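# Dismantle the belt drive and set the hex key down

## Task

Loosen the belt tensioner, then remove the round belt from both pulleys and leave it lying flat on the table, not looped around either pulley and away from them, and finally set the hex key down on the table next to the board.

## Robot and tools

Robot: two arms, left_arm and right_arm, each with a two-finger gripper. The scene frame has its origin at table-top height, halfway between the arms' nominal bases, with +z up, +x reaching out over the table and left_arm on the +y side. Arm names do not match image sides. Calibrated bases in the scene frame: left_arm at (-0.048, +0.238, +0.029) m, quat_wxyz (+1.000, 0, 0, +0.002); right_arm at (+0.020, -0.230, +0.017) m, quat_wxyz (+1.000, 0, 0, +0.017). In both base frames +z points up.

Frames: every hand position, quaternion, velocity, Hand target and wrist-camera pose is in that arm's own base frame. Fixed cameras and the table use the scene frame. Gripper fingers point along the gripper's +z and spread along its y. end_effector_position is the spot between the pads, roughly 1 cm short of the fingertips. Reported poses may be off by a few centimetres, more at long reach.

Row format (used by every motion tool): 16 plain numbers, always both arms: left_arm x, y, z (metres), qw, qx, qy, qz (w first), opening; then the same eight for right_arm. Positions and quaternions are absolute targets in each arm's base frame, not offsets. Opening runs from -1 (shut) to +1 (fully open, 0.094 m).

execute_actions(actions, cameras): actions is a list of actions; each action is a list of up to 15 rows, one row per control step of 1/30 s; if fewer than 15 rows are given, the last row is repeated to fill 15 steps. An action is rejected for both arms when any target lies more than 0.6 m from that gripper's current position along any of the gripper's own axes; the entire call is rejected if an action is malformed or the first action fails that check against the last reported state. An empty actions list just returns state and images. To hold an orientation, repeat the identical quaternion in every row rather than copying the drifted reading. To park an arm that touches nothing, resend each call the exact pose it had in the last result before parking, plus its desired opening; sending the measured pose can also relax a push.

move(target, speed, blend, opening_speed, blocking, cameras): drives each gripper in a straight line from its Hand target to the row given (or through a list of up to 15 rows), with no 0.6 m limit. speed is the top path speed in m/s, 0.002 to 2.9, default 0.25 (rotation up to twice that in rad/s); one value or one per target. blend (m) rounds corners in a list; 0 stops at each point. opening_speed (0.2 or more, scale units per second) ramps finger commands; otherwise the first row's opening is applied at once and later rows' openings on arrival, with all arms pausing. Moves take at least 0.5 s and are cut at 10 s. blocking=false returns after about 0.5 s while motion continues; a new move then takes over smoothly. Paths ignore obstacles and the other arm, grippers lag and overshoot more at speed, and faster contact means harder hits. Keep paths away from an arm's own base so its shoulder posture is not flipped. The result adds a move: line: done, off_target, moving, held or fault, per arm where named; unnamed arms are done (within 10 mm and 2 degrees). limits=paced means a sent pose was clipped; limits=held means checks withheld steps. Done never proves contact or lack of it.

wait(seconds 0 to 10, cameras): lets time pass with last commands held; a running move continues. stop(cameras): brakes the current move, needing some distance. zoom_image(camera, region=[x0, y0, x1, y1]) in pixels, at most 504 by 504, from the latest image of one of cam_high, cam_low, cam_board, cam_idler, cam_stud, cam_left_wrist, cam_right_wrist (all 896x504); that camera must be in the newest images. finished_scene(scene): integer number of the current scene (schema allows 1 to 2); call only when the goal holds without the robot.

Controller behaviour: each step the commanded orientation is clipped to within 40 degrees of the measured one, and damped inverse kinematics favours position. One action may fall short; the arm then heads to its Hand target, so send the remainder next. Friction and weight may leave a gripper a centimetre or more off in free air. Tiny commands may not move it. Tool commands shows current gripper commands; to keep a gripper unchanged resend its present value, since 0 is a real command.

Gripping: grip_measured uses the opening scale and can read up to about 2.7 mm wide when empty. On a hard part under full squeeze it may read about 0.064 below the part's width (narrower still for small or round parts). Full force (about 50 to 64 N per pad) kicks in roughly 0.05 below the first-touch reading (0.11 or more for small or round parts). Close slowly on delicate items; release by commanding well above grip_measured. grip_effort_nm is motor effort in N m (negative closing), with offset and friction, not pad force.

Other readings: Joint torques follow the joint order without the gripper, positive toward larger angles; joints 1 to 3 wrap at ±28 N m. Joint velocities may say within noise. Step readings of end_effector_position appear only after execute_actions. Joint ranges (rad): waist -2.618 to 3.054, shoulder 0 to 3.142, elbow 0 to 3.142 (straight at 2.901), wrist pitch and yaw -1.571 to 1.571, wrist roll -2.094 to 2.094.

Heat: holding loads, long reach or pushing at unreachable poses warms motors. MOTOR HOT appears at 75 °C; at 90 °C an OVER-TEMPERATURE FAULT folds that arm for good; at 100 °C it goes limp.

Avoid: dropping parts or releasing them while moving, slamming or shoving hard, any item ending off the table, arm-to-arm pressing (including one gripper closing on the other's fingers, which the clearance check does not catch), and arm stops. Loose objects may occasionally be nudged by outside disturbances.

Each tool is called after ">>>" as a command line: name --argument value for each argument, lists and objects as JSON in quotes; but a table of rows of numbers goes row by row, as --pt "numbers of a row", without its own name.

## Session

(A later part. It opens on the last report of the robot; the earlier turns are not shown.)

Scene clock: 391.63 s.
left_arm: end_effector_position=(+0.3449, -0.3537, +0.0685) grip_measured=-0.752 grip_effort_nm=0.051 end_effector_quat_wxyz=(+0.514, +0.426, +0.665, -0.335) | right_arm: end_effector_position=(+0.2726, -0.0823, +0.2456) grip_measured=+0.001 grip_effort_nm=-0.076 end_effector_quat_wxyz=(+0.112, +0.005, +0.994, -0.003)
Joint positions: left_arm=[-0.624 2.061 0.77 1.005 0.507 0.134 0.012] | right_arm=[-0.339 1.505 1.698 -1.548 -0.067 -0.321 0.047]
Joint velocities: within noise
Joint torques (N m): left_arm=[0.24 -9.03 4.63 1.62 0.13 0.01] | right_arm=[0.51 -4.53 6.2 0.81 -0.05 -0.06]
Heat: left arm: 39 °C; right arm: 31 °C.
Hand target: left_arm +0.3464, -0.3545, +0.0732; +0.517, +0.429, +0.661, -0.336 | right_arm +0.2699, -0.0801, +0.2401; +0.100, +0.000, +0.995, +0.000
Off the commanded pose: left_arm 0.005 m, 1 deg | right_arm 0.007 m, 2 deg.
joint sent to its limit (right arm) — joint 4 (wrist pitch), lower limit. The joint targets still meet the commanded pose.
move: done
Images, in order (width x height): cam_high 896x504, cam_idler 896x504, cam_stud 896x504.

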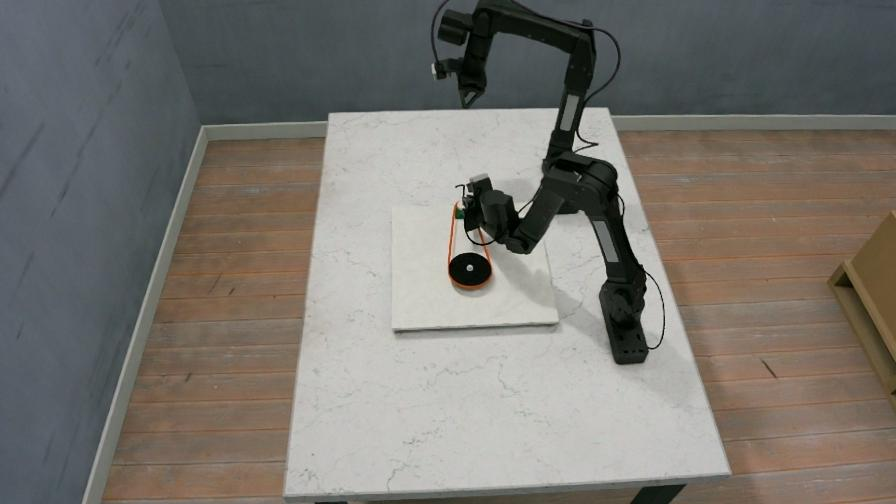

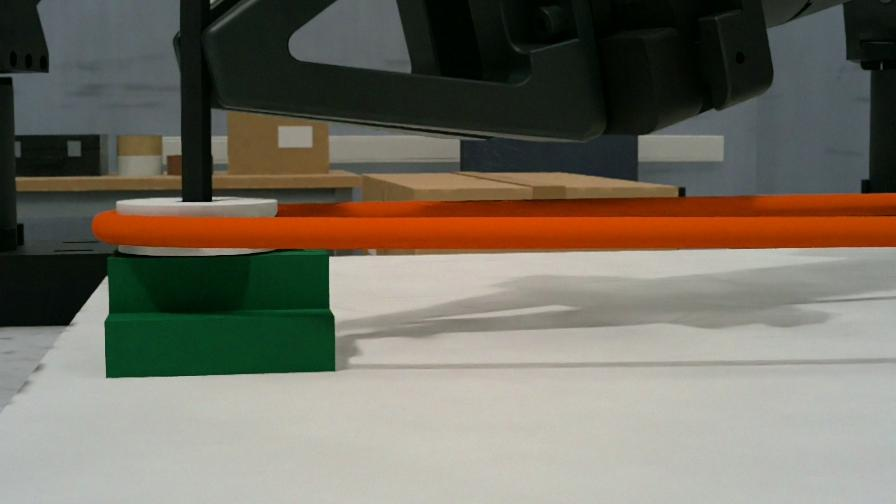

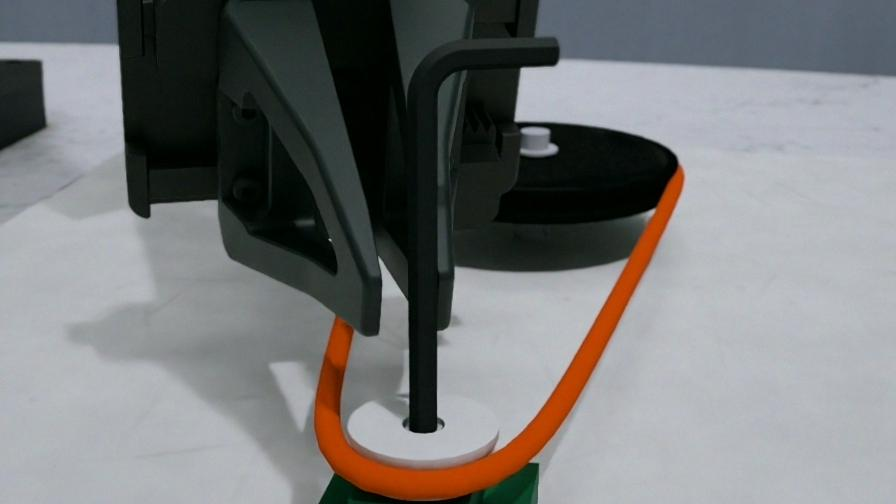

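>>> move --pt "0.3165 -0.2835 0.093 0.517 0.429 0.661 -0.336 -0.75 0.27 -0.08 0.24 0.1 0 0.995 0 0" --pt "0.28 -0.20 0.20 0.517 0.429 0.661 -0.336 -0.75 0.27 -0.08 0.24 0.1 0 0.995 0 0" --pt "0.22 0 0.25 0.6 0 0.8 0 -0.75 0.27 -0.08 0.24 0.1 0 0.995 0 0" --speed '[0.05,0.15,0.25]' --cameras '["cam_high","cam_stud","cam_left_wrist"]'

Scene clock: 405.03 s.
left_arm: end_effector_position=(+0.2239, -0.0021, +0.2304) grip_measured=-0.752 grip_effort_nm=0.051 end_effector_quat_wxyz=(+0.582, +0.008, +0.813, -0.001) | right_arm: end_effector_position=(+0.2726, -0.0823, +0.2456) grip_measured=+0.001 grip_effort_nm=-0.081 end_effector_quat_wxyz=(+0.112, +0.005, +0.994, -0.003)
Joint positions: left_arm=[-0.023 0.28 0.532 -0.581 -0.012 0.004 0.012] | right_arm=[-0.339 1.505 1.698 -1.548 -0.067 -0.321 0.047]
Joint velocities: within noise
Joint torques (N m): left_arm=[0.24 0.47 9.11 1.71 -0.1 -0.09] | right_arm=[0.53 -4.56 6.17 0.84 -0.07 -0.05]
Heat: left arm: 40 °C; right arm: 31 °C.
Hand target: left_arm +0.2200, -0.0001, +0.2497; +0.600, +0.000, +0.800, +0.000 | right_arm +0.2699, -0.0801, +0.2401; +0.100, +0.000, +0.995, +0.000
Off the commanded pose: left_arm 0.020 m, 3 deg | right_arm 0.007 m, 2 deg.
joint sent to its limit (right arm) — joint 4 (wrist pitch), lower limit. The joint targets still meet the commanded pose.
move: off_target (left_arm)
Images, in order (width x height): cam_high 896x504, cam_stud 896x504, cam_left_wrist 896x504.

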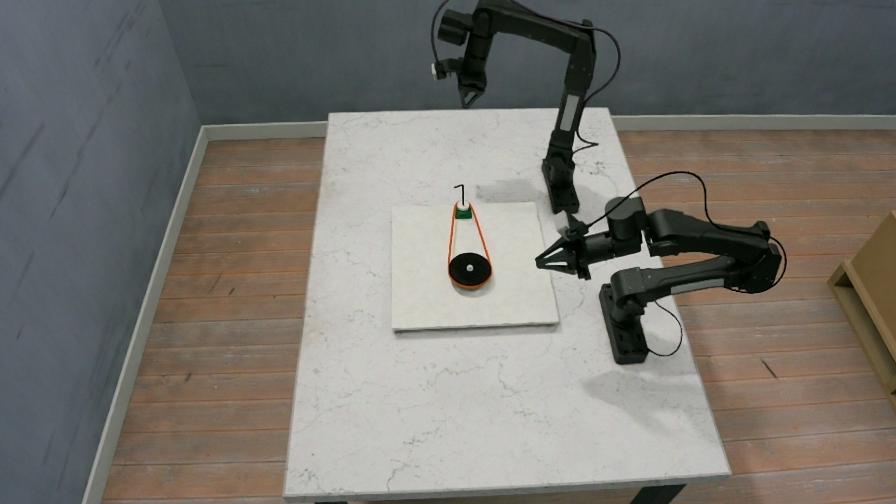

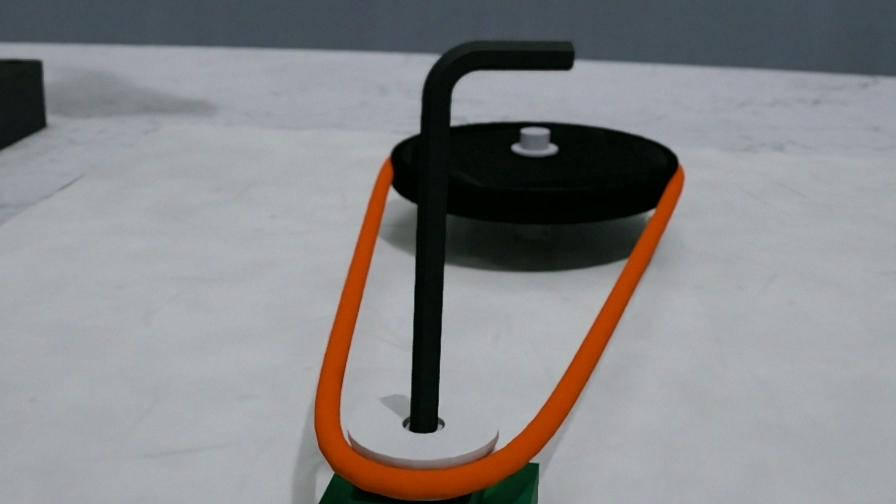

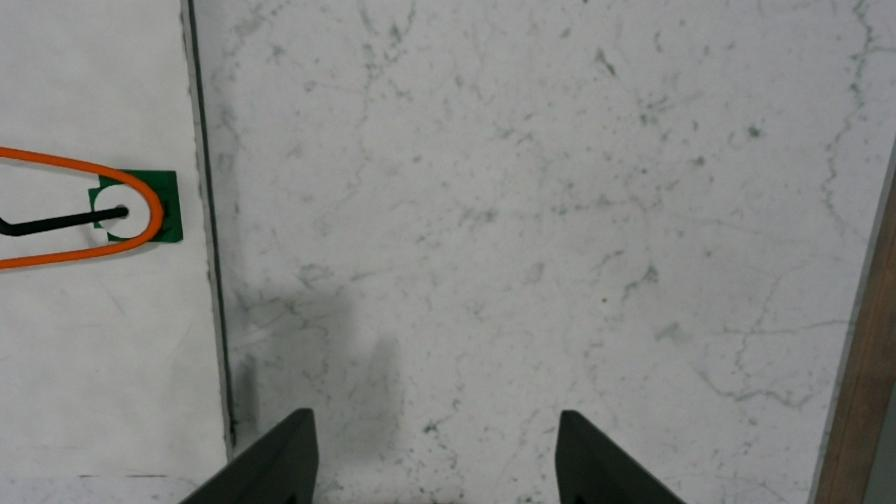

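>>> move --pt "0.22 0 0.25 0.6 0 0.8 0 -0.75 0.296 0.104 0.165 0 -0.191 0.982 0 0" --cameras '["cam_left_wrist","cam_stud"]'

Scene clock: 414.03 s.
left_arm: end_effector_position=(+0.2238, -0.0019, +0.2302) grip_measured=-0.752 grip_effort_nm=0.051 end_effector_quat_wxyz=(+0.581, +0.007, +0.814, -0.001) | right_arm: end_effector_position=(+0.2857, +0.1030, +0.1562) grip_measured=+0.001 grip_effort_nm=-0.085 end_effector_quat_wxyz=(-0.023, -0.195, +0.980, +0.000)
Joint positions: left_arm=[-0.023 0.28 0.532 -0.582 -0.013 0.003 0.012] | right_arm=[0.339 1.739 1.599 -1.476 -0.006 -0.054 0.047]
Joint velocities: within noise
Joint torques (N m): left_arm=[0.1 0.5 9.22 1.69 -0.14 -0.07] | right_arm=[-0.34 -7.34 11.14 0.51 0.02 0.08]
Heat: left arm: 40 °C; right arm: 31 °C.
Hand target: left_arm +0.2199, -0.0001, +0.2497; +0.600, +0.000, +0.800, +0.000 | right_arm +0.2957, +0.1039, +0.1651; +0.000, -0.191, +0.982, +0.000
Off the commanded pose: left_arm 0.020 m, 3 deg | right_arm 0.014 m, 3 deg.
move: off_target (left_arm, right_arm)
Images, in order (width x height): cam_stud 896x504, cam_left_wrist 896x504.

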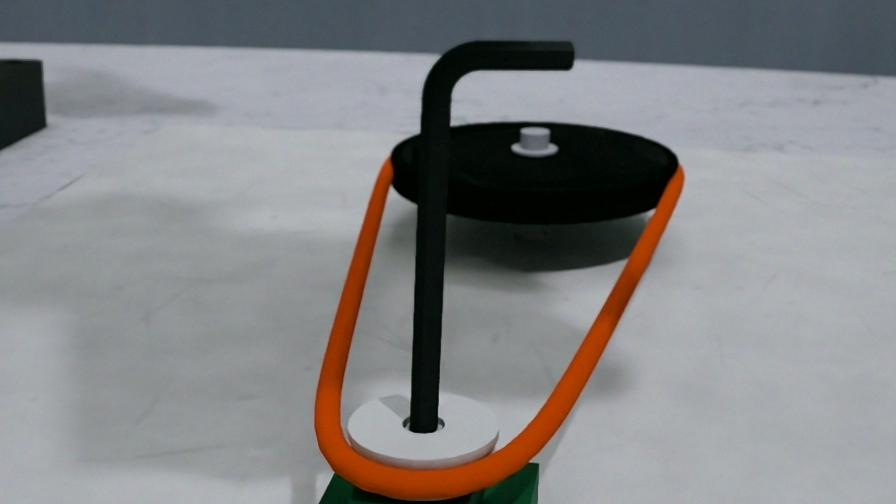

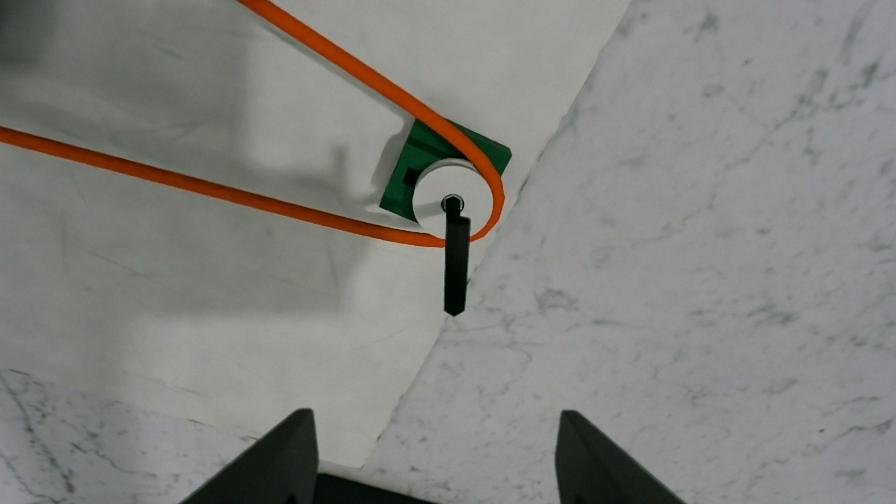

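>>> move --pt "0.22 0 0.25 0.6 0 0.8 0 -0.75 0.314 0.108 0.155 0 -0.191 0.982 0 -0.2" --pt "0.22 0 0.25 0.6 0 0.8 0 -0.75 0.3135 0.107 0.135 0 -0.191 0.982 0 -0.2" --speed 0.06 --cameras '["cam_left_wrist","cam_stud"]'

Scene clock: 430.47 s.
left_arm: end_effector_position=(+0.2238, -0.0019, +0.2302) grip_measured=-0.752 grip_effort_nm=0.046 end_effector_quat_wxyz=(+0.581, +0.007, +0.814, -0.001) | right_arm: end_effector_position=(+0.3112, +0.1094, +0.1384) grip_measured=-0.198 grip_effort_nm=-0.081 end_effector_quat_wxyz=(-0.002, -0.191, +0.981, +0.003)
Joint positions: left_arm=[-0.023 0.28 0.532 -0.582 -0.013 0.003 0.012] | right_arm=[0.332 1.796 1.599 -1.377 -0.006 -0.054 0.038]
Joint velocities: within noise
Joint torques (N m): left_arm=[0.36 0.5 9.2 1.75 -0.07 -0.12] | right_arm=[-0.46 -7.71 6.69 0.65 0.02 -0.04]
Heat: left arm: 39 °C; right arm: 31 °C.
Hand target: left_arm +0.2199, -0.0001, +0.2497; +0.600, +0.000, +0.800, +0.000 | right_arm +0.3134, +0.1070, +0.1350; +0.000, -0.191, +0.982, +0.000
Off the commanded pose: left_arm 0.020 m, 3 deg | right_arm 0.005 m, 0 deg.
move: off_target (left_arm)
Images, in order (width x height): cam_stud 896x504, cam_left_wrist 896x504.

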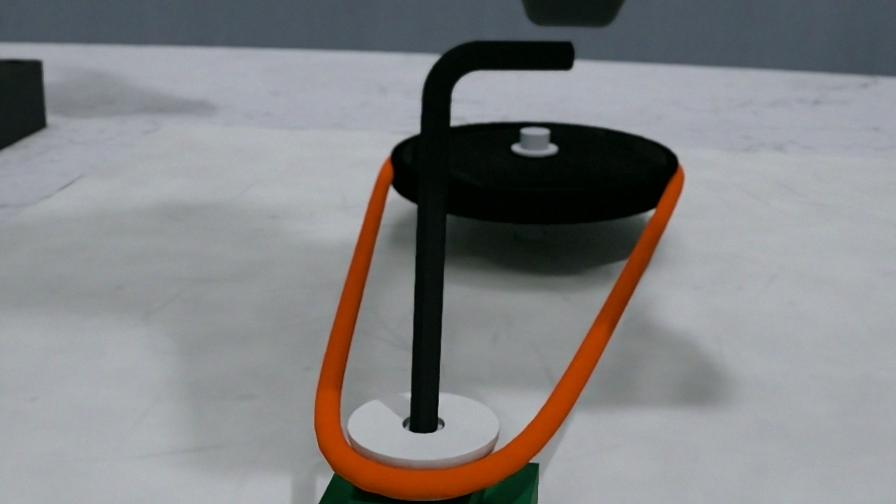

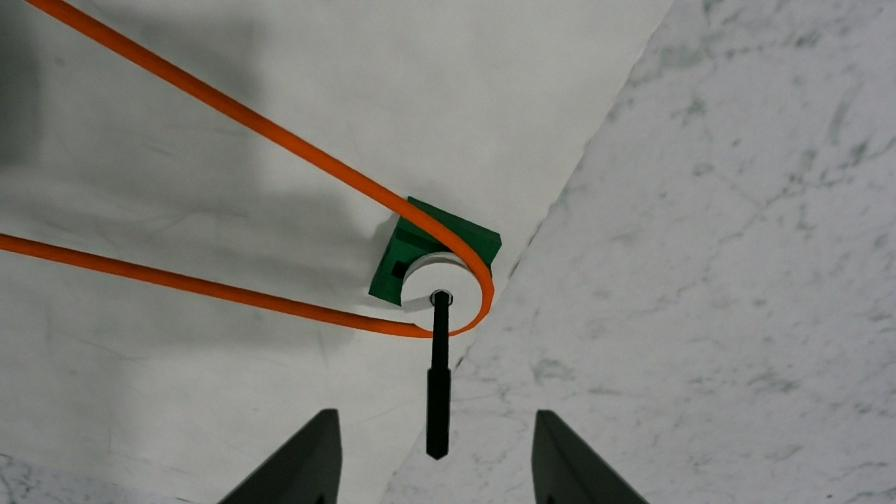

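>>> move --pt "0.22 0 0.25 0.6 0 0.8 0 -0.75 0.3085 0.105 0.125 0 -0.191 0.982 0 -0.2" --pt "0.22 0 0.25 0.6 0 0.8 0 -0.75 0.3085 0.105 0.112 0 -0.191 0.982 0 -0.2" --speed 0.04 --cameras '["cam_left_wrist","cam_stud"]'

Scene clock: 438.63 s.
left_arm: end_effector_position=(+0.2238, -0.0019, +0.2302) grip_measured=-0.752 grip_effort_nm=0.051 end_effector_quat_wxyz=(+0.581, +0.007, +0.814, -0.001) | right_arm: end_effector_position=(+0.3066, +0.1076, +0.1099) grip_measured=-0.198 grip_effort_nm=-0.085 end_effector_quat_wxyz=(-0.011, -0.191, +0.981, +0.001)
Joint positions: left_arm=[-0.023 0.28 0.532 -0.582 -0.013 0.003 0.012] | right_arm=[0.331 1.796 1.485 -1.282 -0.006 -0.054 0.038]
Joint velocities: within noise
Joint torques (N m): left_arm=[0.1 0.5 9.25 1.75 -0.17 -0.13] | right_arm=[-0.5 -9.25 6.6 0.62 0.01 -0.06]
Heat: left arm: 39 °C; right arm: 31 °C.
Hand target: left_arm +0.2199, -0.0001, +0.2497; +0.600, +0.000, +0.800, +0.000 | right_arm +0.3085, +0.1049, +0.1119; +0.000, -0.191, +0.982, +0.000
Off the commanded pose: left_arm 0.020 m, 3 deg | right_arm 0.004 m, 1 deg.
move: off_target (left_arm)
Images, in order (width x height): cam_stud 896x504, cam_left_wrist 896x504.

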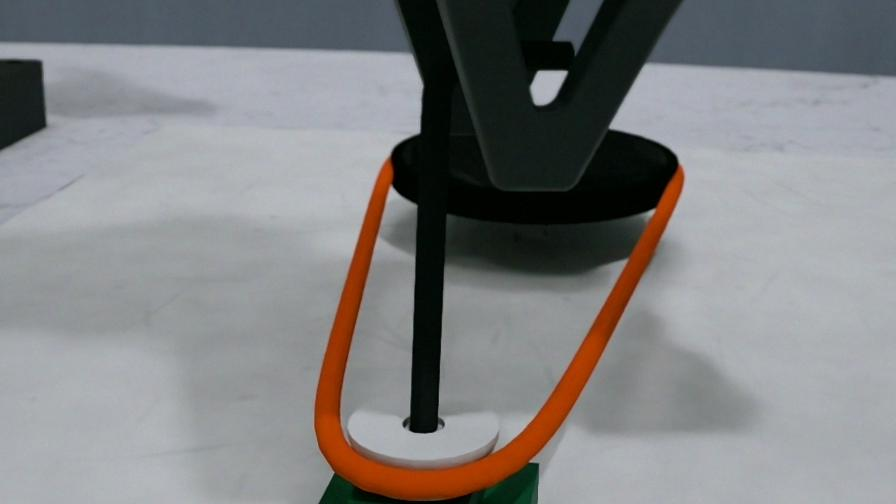

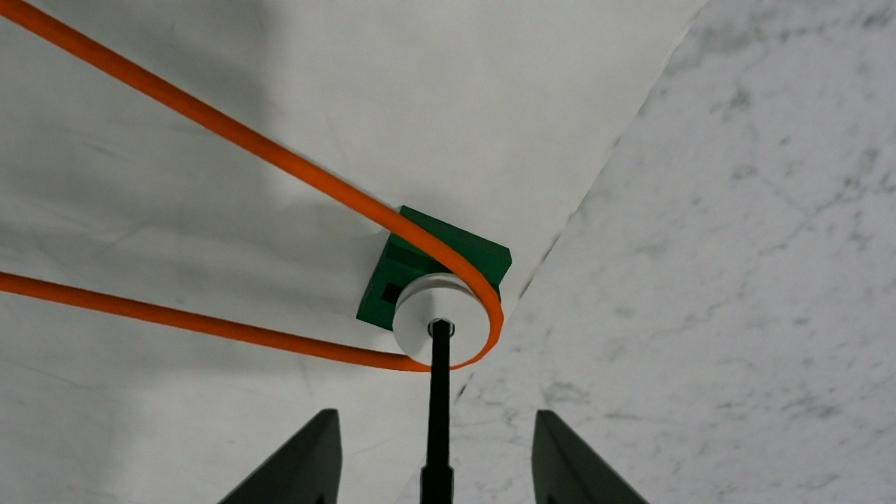

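>>> move --pt "0.22 0 0.25 0.6 0 0.8 0 -0.75 0.3085 0.105 0.1125 0 -0.191 0.982 0 -1" --pt "0.22 0 0.25 0.6 0 0.8 0 -0.75 0.3065 0.110 0.114 0 -0.309 0.951 0 -1" --pt "0.22 0 0.25 0.6 0 0.8 0 -0.75 0.3037 0.1142 0.114 0 -0.423 0.906 0 -1" --pt "0.22 0 0.25 0.6 0 0.8 0 -0.75 0.300 0.1166 0.114 0 -0.537 0.843 0 -1" --speed '[0.04,0.2,0.2,0.2]' --opening_speed 0.6 --cameras '["cam_left_wrist","cam_stud","cam_board"]'

Scene clock: 456.27 s.
left_arm: end_effector_position=(+0.2238, -0.0019, +0.2302) grip_measured=-0.752 grip_effort_nm=0.042 end_effector_quat_wxyz=(+0.581, +0.007, +0.814, -0.001) | right_arm: end_effector_position=(+0.3021, +0.1195, +0.1102) grip_measured=-0.934 grip_effort_nm=-1.033 end_effector_quat_wxyz=(-0.007, -0.532, +0.846, +0.008)
Joint positions: left_arm=[-0.023 0.28 0.532 -0.582 -0.013 0.003 0.012] | right_arm=[0.367 1.792 1.482 -1.278 -0.013 -0.756 0.003]
Joint velocities: within noise
Joint torques (N m): left_arm=[0.27 0.51 9.42 1.81 -0.07 -0.12] | right_arm=[0.17 -10.25 5.89 0.54 0.08 -0.11]
Heat: left arm: 40 °C; right arm: 31 °C.
Hand target: left_arm +0.2199, -0.0001, +0.2497; +0.600, +0.000, +0.800, +0.000 | right_arm +0.3000, +0.1167, +0.1139; +0.000, -0.537, +0.843, +0.000
Off the commanded pose: left_arm 0.020 m, 3 deg | right_arm 0.005 m, 1 deg.
move: off_target (left_arm)
Images, in order (width x height): cam_board 896x504, cam_stud 896x504, cam_left_wrist 896x504.

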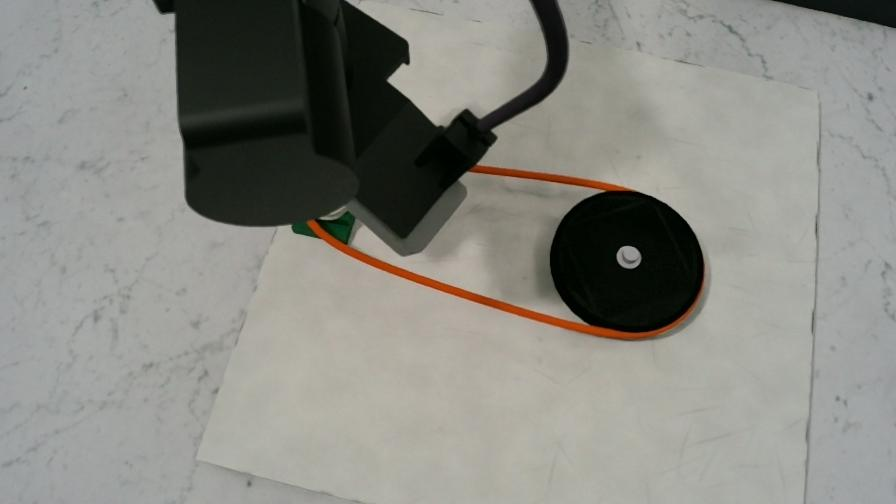

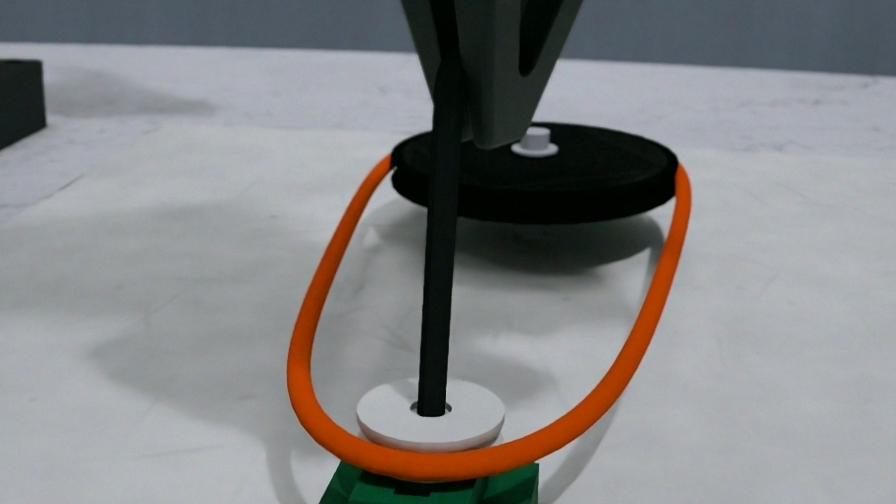

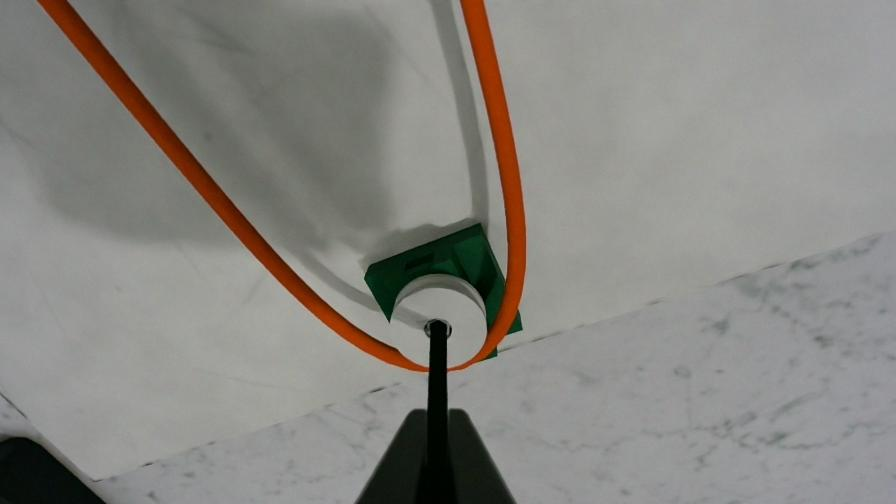

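Slack achieved. Next I lift the key out and lay it down.

>>> move --pt "0.22 0 0.25 0.6 0 0.8 0 -0.75 0.300 0.1185 0.155 0 -0.537 0.843 0 -1" --pt "0.22 0 0.25 0.6 0 0.8 0 -0.75 0.300 0.115 0.21 0 -0.537 0.843 0 -1" --pt "0.22 0 0.25 0.6 0 0.8 0 -0.75 0.30 -0.08 0.21 0 0 1 0 -1" --pt "0.22 0 0.25 0.6 0 0.8 0 -0.75 0.32 -0.06 0.15 0 0 0.819 -0.574 -1" --speed '[0.05,0.12,0.25,0.3]' --cameras '["cam_high","cam_stud","cam_low"]'

>>> move --pt "0.22 0 0.25 0.6 0 0.8 0 -0.75 0.32 -0.115 0.05 0 0 0.819 -0.574 -1" --pt "0.22 0 0.25 0.6 0 0.8 0 -0.75 0.32 -0.117 0.005 0 0 0.819 -0.574 -1" --speed '[0.2,0.05]' --cameras '["cam_high","cam_low","cam_left_wrist"]'

Scene clock: 472.13 s.
left_arm: end_effector_position=(+0.2238, -0.0019, +0.2302) grip_measured=-0.752 grip_effort_nm=0.051 end_effector_quat_wxyz=(+0.581, +0.007, +0.814, -0.001) | right_arm: end_effector_position=(+0.3200, -0.0581, +0.1483) grip_measured=-0.934 grip_effort_nm=-1.033 end_effector_quat_wxyz=(+0.024, -0.011, +0.837, -0.546)
Joint positions: left_arm=[-0.023 0.28 0.532 -0.582 -0.013 0.003 0.012] | right_arm=[0.322 1.981 1.416 -1.545 1.083 0.625 0.003]
Joint velocities: within noise
Joint torques (N m): left_arm=[0.43 0.7 9.03 1.69 -0.09 -0.14] | right_arm=[0.12 -8.02 5.65 -0.35 0.68 0.11]
Heat: left arm: 40 °C; right arm: 31 °C.
Hand target: left_arm +0.2199, -0.0001, +0.2497; +0.600, +0.000, +0.800, +0.000 | right_arm +0.3201, -0.0602, +0.1498; +0.025, -0.017, +0.828, -0.559
Off the commanded pose: left_arm 0.020 m, 3 deg | right_arm 0.003 m, 5 deg.
joint sent to its limit (right arm) — joint 4 (wrist pitch), lower limit. The joint targets are off in orientation, not in position.
move: off_target (left_arm, right_arm)
Images, in order (width x height): cam_high 896x504, cam_low 896x504, cam_stud 896x504.

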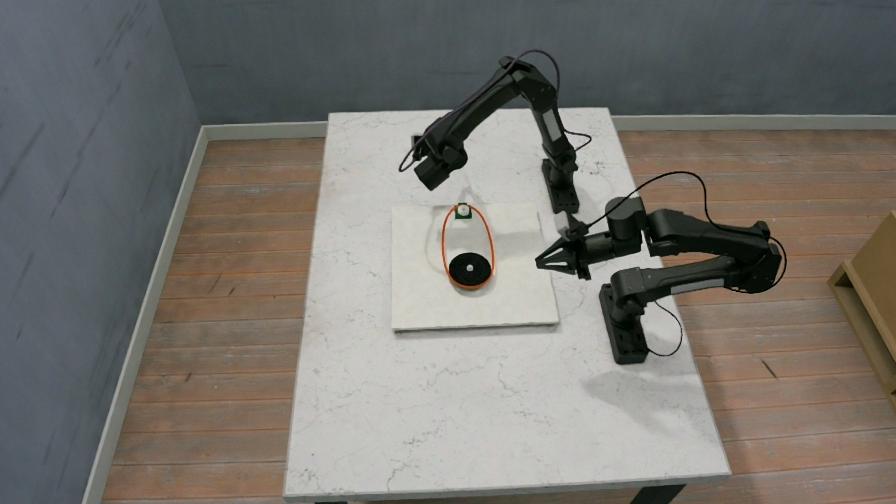

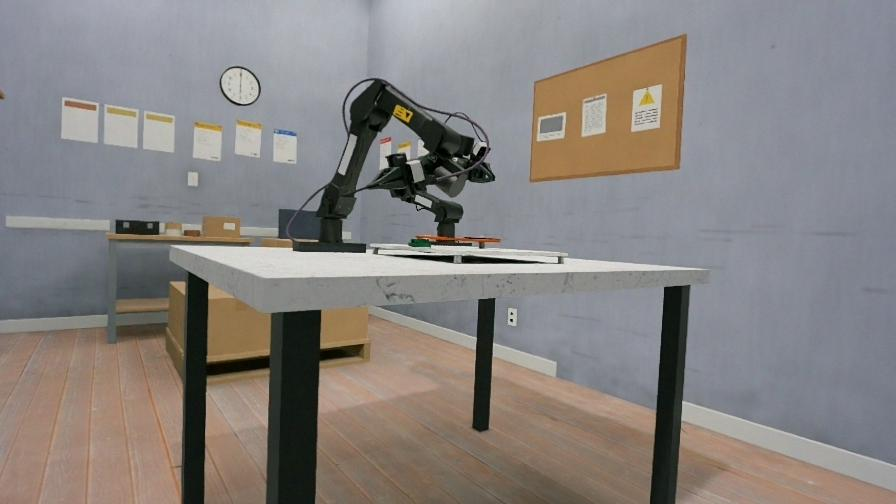

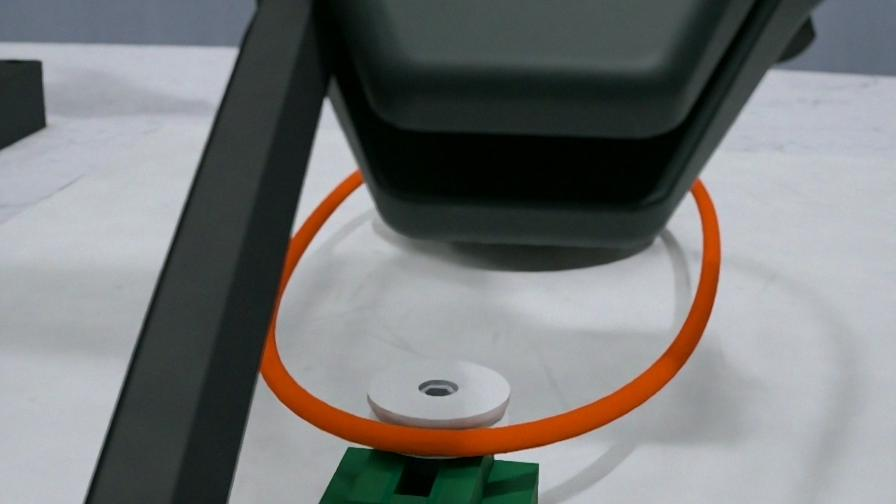

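Scene clock: 474.40 s.
left_arm: end_effector_position=(+0.2238, -0.0019, +0.2302) grip_measured=-0.752 grip_effort_nm=0.046 end_effector_quat_wxyz=(+0.581, +0.007, +0.814, -0.001) | right_arm: end_effector_position=(+0.3293, -0.1117, +0.0158) grip_measured=-0.934 grip_effort_nm=-1.033 end_effector_quat_wxyz=(+0.019, +0.015, +0.829, -0.558)
Joint positions: left_arm=[-0.023 0.28 0.532 -0.582 -0.013 0.003 0.012] | right_arm=[0.159 2.215 1.176 -0.87 1.161 0.418 0.003]
Joint velocities: within noise
Joint torques (N m): left_arm=[0.21 0.38 9.21 1.77 -0.11 -0.13] | right_arm=[-0.42 -5.89 3.18 0.05 0.75 0.07]
Heat: left arm: 40 °C; right arm: 31 °C.
Hand target: left_arm +0.2199, -0.0001, +0.2497; +0.600, +0.000, +0.800, +0.000 | right_arm +0.3198, -0.1167, +0.0057; +0.000, +0.000, +0.819, -0.573
Off the commanded pose: left_arm 0.020 m, 3 deg | right_arm 0.015 m, 4 deg.
move: off_target (left_arm, right_arm)
Images, in order (width x height): cam_high 896x504, cam_low 896x504, cam_left_wrist 896x504.

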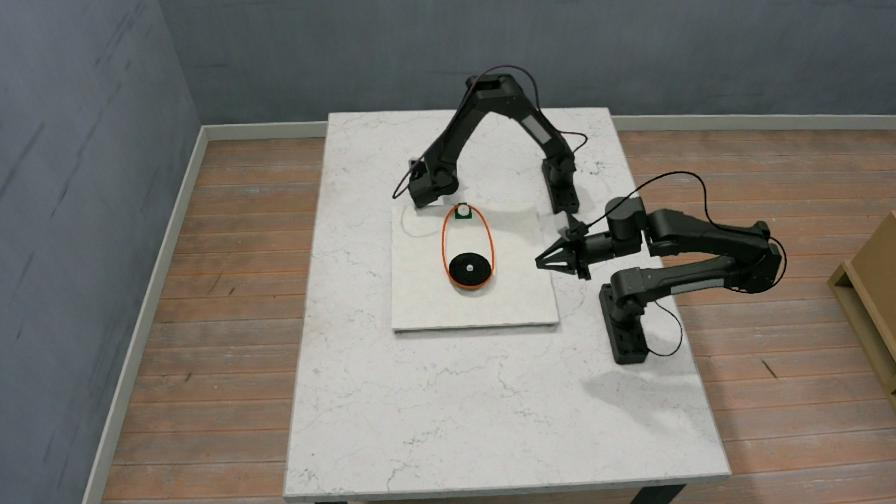

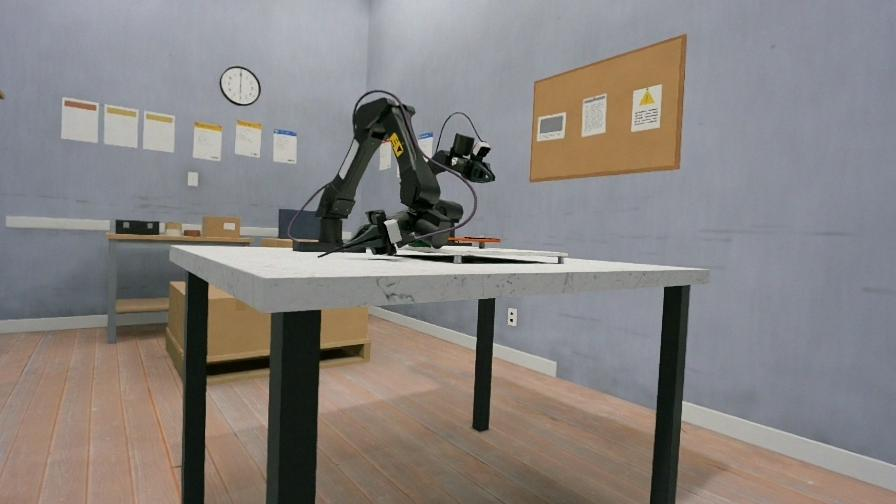

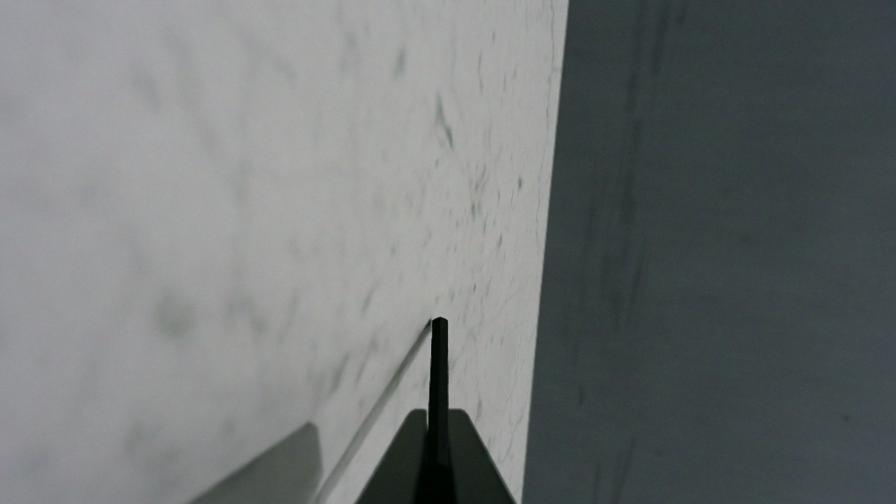

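>>> move --pt "0.22 0 0.25 0.6 0 0.8 0 -0.75 0.316 -0.121 -0.004 0 0 0.819 -0.574 -1" --speed 0.03 --cameras '["cam_high","cam_low","cam_left_wrist"]'

>>> zoom_image --camera "cam_low" --region '[300, 190, 520, 270]'

Scene clock: 484.47 s.
left_arm: end_effector_position=(+0.2238, -0.0019, +0.2302) grip_measured=-0.752 grip_effort_nm=0.046 end_effector_quat_wxyz=(+0.581, +0.007, +0.814, -0.001) | right_arm: end_effector_position=(+0.3332, -0.1134, +0.0117) grip_measured=-0.934 grip_effort_nm=-1.038 end_effector_quat_wxyz=(+0.037, +0.020, +0.827, -0.561)
Joint positions: left_arm=[-0.023 0.28 0.532 -0.582 -0.013 0.003 0.012] | right_arm=[0.155 2.215 1.152 -0.787 1.177 0.39 0.003]
Joint velocities: within noise
Joint torques (N m): left_arm=[0.34 0.65 9.26 1.72 -0.1 -0.14] | right_arm=[-0.92 -5.23 2.37 0.01 0.63 0.08]
Heat: left arm: 40 °C; right arm: 30 °C.
Hand target: left_arm +0.2199, -0.0001, +0.2497; +0.600, +0.000, +0.800, +0.000 | right_arm +0.3159, -0.1206, -0.0027; +0.000, -0.001, +0.819, -0.573
Off the commanded pose: left_arm 0.020 m, 3 deg | right_arm 0.025 m, 5 deg.
move: off_target (left_arm, right_arm)
Images, in order (width x height): cam_high 896x504, cam_low 896x504, cam_left_wrist 896x504.

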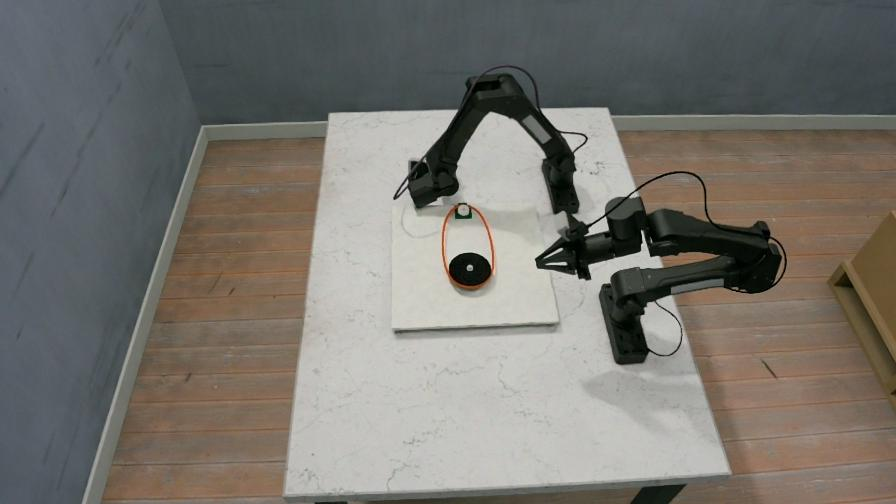

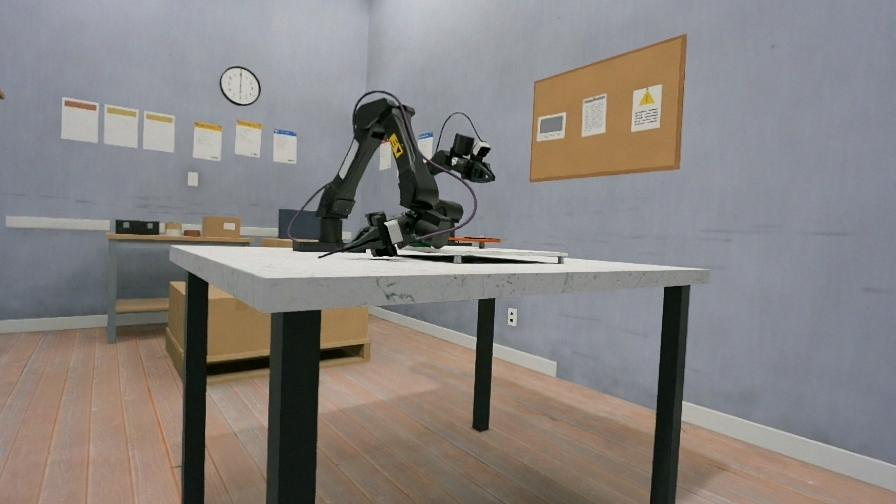

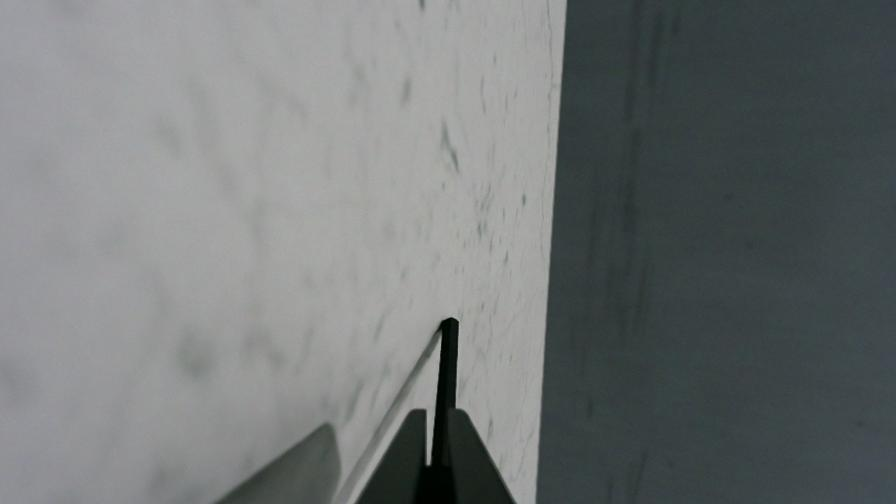

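Scaled by 2.291 from the camera's 896x504 image, which has a finer 1280x720 frame.

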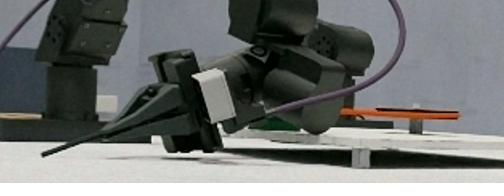

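>>> move --pt "0.22 0 0.25 0.6 0 0.8 0 -0.75 0.322 -0.117 0.001 0 0 0.819 -0.574 -1" --pt "0.22 0 0.25 0.6 0 0.8 0 -0.75 0.322 -0.117 0.001 0 0 0.819 -0.574 -0.75" --pt "0.22 0 0.25 0.6 0 0.8 0 -0.75 0.327 -0.07 0.032 0 0 0.819 -0.574 -0.75" --pt "0.22 0 0.25 0.6 0 0.8 0 -0.75 0.30 -0.07 0.16 0 0 0.9 -0.436 -0.75" --pt "0.22 0 0.25 0.6 0 0.8 0 -0.75 0.28 -0.1 0.23 0.1 0 0.995 0 -0.75" --speed '[0.05,0.05,0.05,0.2,0.25]' --opening_speed 0.2 --cameras '["cam_high","cam_low","cam_left_wrist"]'

>>> zoom_image --camera "cam_high" --region '[360, 100, 560, 300]'

Scene clock: 505.13 s.
left_arm: end_effector_position=(+0.2238, -0.0019, +0.2302) grip_measured=-0.752 grip_effort_nm=0.051 end_effector_quat_wxyz=(+0.581, +0.007, +0.814, -0.001) | right_arm: end_effector_position=(+0.2756, -0.0999, +0.2224) grip_measured=-0.752 grip_effort_nm=0.066 end_effector_quat_wxyz=(+0.089, +0.003, +0.996, -0.002)
Joint positions: left_arm=[-0.023 0.28 0.532 -0.582 -0.013 0.003 0.012] | right_arm=[-0.39 1.548 1.649 -1.505 -0.063 -0.378 0.012]
Joint velocities: within noise
Joint torques (N m): left_arm=[0.27 0.46 9.06 1.71 -0.11 -0.13] | right_arm=[-0.17 -4.79 11.22 0.72 -0.22 -0.05]
Heat: left arm: 40 °C; right arm: 31 °C.
Hand target: left_arm +0.2199, -0.0001, +0.2497; +0.600, +0.000, +0.800, +0.000 | right_arm +0.2799, -0.1000, +0.2300; +0.100, +0.000, +0.995, +0.000
Off the commanded pose: left_arm 0.020 m, 3 deg | right_arm 0.009 m, 1 deg.
move: off_target (left_arm); target 2's new opening was sent with right_arm's hand 0.017 m and 5 deg from that target
Images, in order (width x height): cam_high 896x504, cam_low 896x504, cam_left_wrist 896x504.

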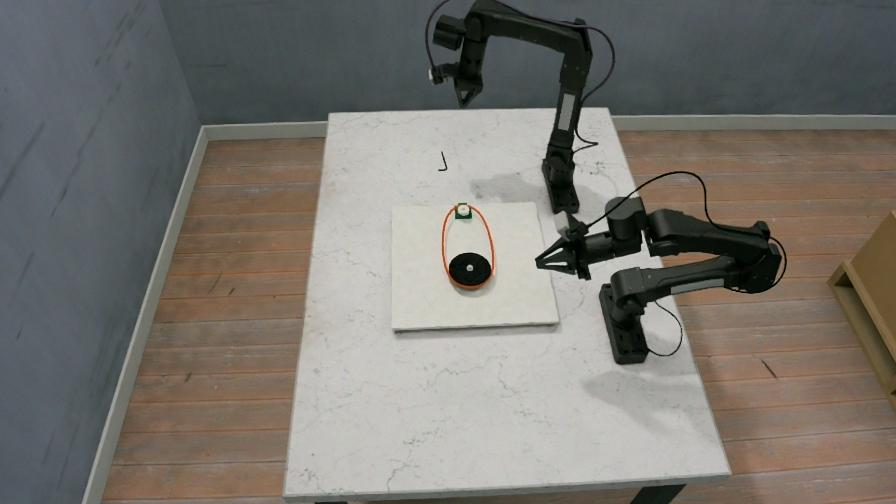

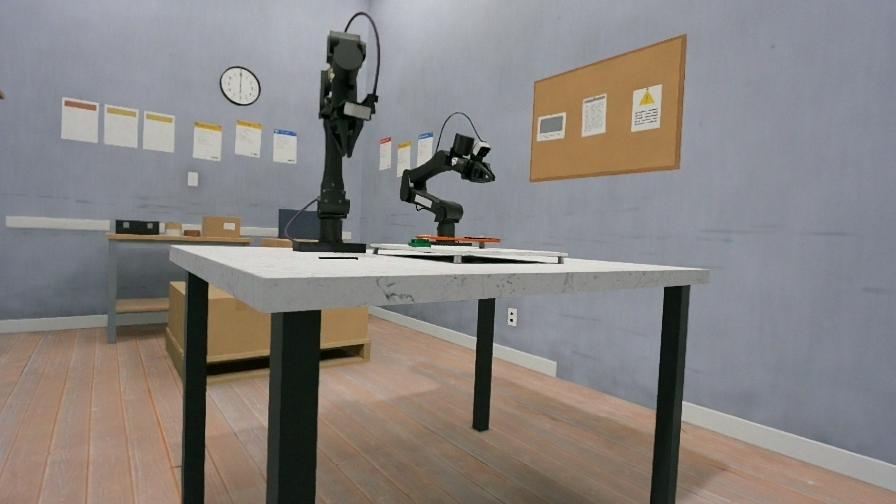

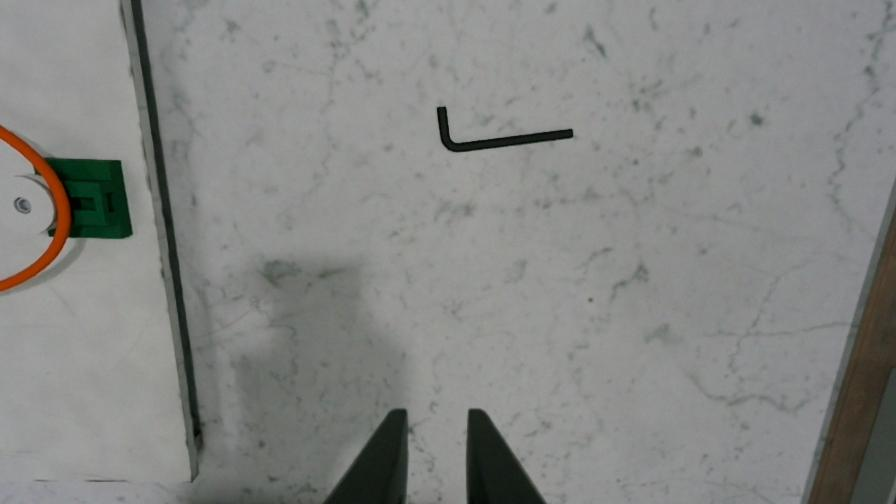

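Scaled by 2.520 from the camera's 896x504 image, which has a finer 1280x720 frame.

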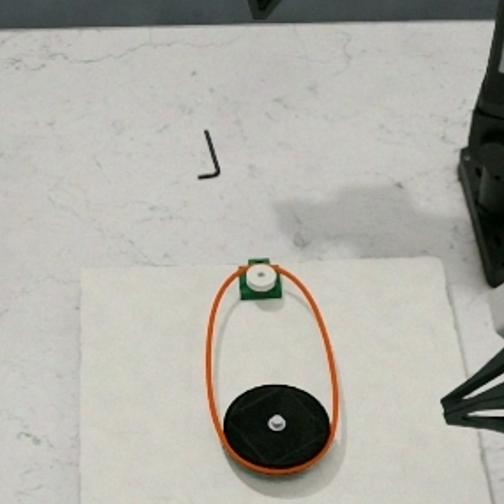

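Key laid. Next is the belt, with the left arm.

>>> move --pt "0.28 -0.22 0.2 0.1 0.56 0.82 0 -0.2 0.28 -0.1 0.23 0.1 0 0.995 0 -0.75" --pt "0.3155 -0.327 0.13 0 0.602 0.799 0 -0.2 0.28 -0.1 0.23 0.1 0 0.995 0 -0.75" --speed 0.3 --cameras '["cam_right_wrist","cam_board"]'

Scene clock: 514.17 s.
left_arm: end_effector_position=(+0.3137, -0.3237, +0.1205) grip_measured=-0.202 grip_effort_nm=0.042 end_effector_quat_wxyz=(+0.005, +0.606, +0.796, +0.004) | right_arm: end_effector_position=(+0.2753, -0.0994, +0.2224) grip_measured=-0.751 grip_effort_nm=0.071 end_effector_quat_wxyz=(+0.089, +0.002, +0.996, -0.001)
Joint positions: left_arm=[-0.807 2.343 2.349 -1.568 -0.009 0.495 0.038] | right_arm=[-0.39 1.548 1.649 -1.507 -0.065 -0.379 0.012]
Joint velocities: within noise
Joint torques (N m): left_arm=[0.06 -11.67 8.06 0.09 0.07 -0.1] | right_arm=[-0.1 -4.77 11.15 0.73 -0.17 -0.06]
Heat: left arm: 40 °C; right arm: 31 °C.
Hand target: left_arm +0.3153, -0.3266, +0.1298; +0.016, +0.602, +0.799, -0.002 | right_arm +0.2798, -0.1000, +0.2300; +0.100, +0.000, +0.995, +0.000
Off the commanded pose: left_arm 0.010 m, 1 deg | right_arm 0.009 m, 1 deg.
joint sent to its limit (left arm) — joint 4 (wrist pitch), lower limit. The joint targets still meet the commanded pose.
move: done
Images, in order (width x height): cam_board 896x504, cam_right_wrist 896x504.

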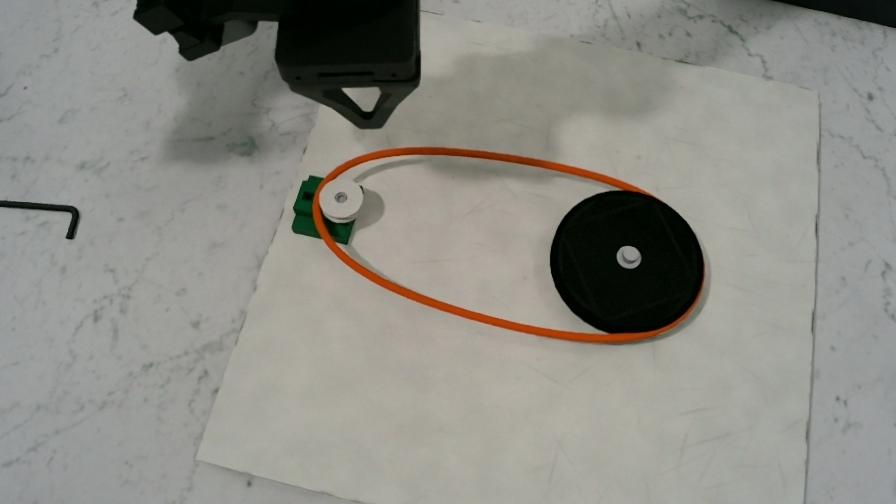

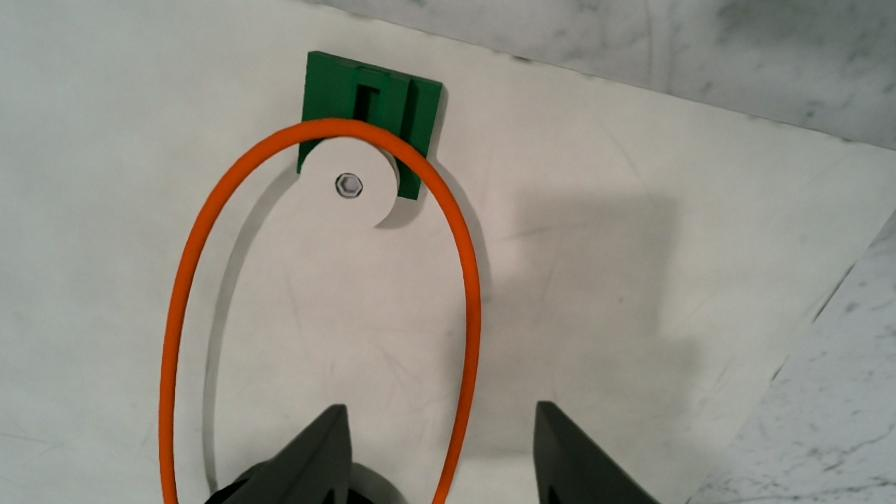

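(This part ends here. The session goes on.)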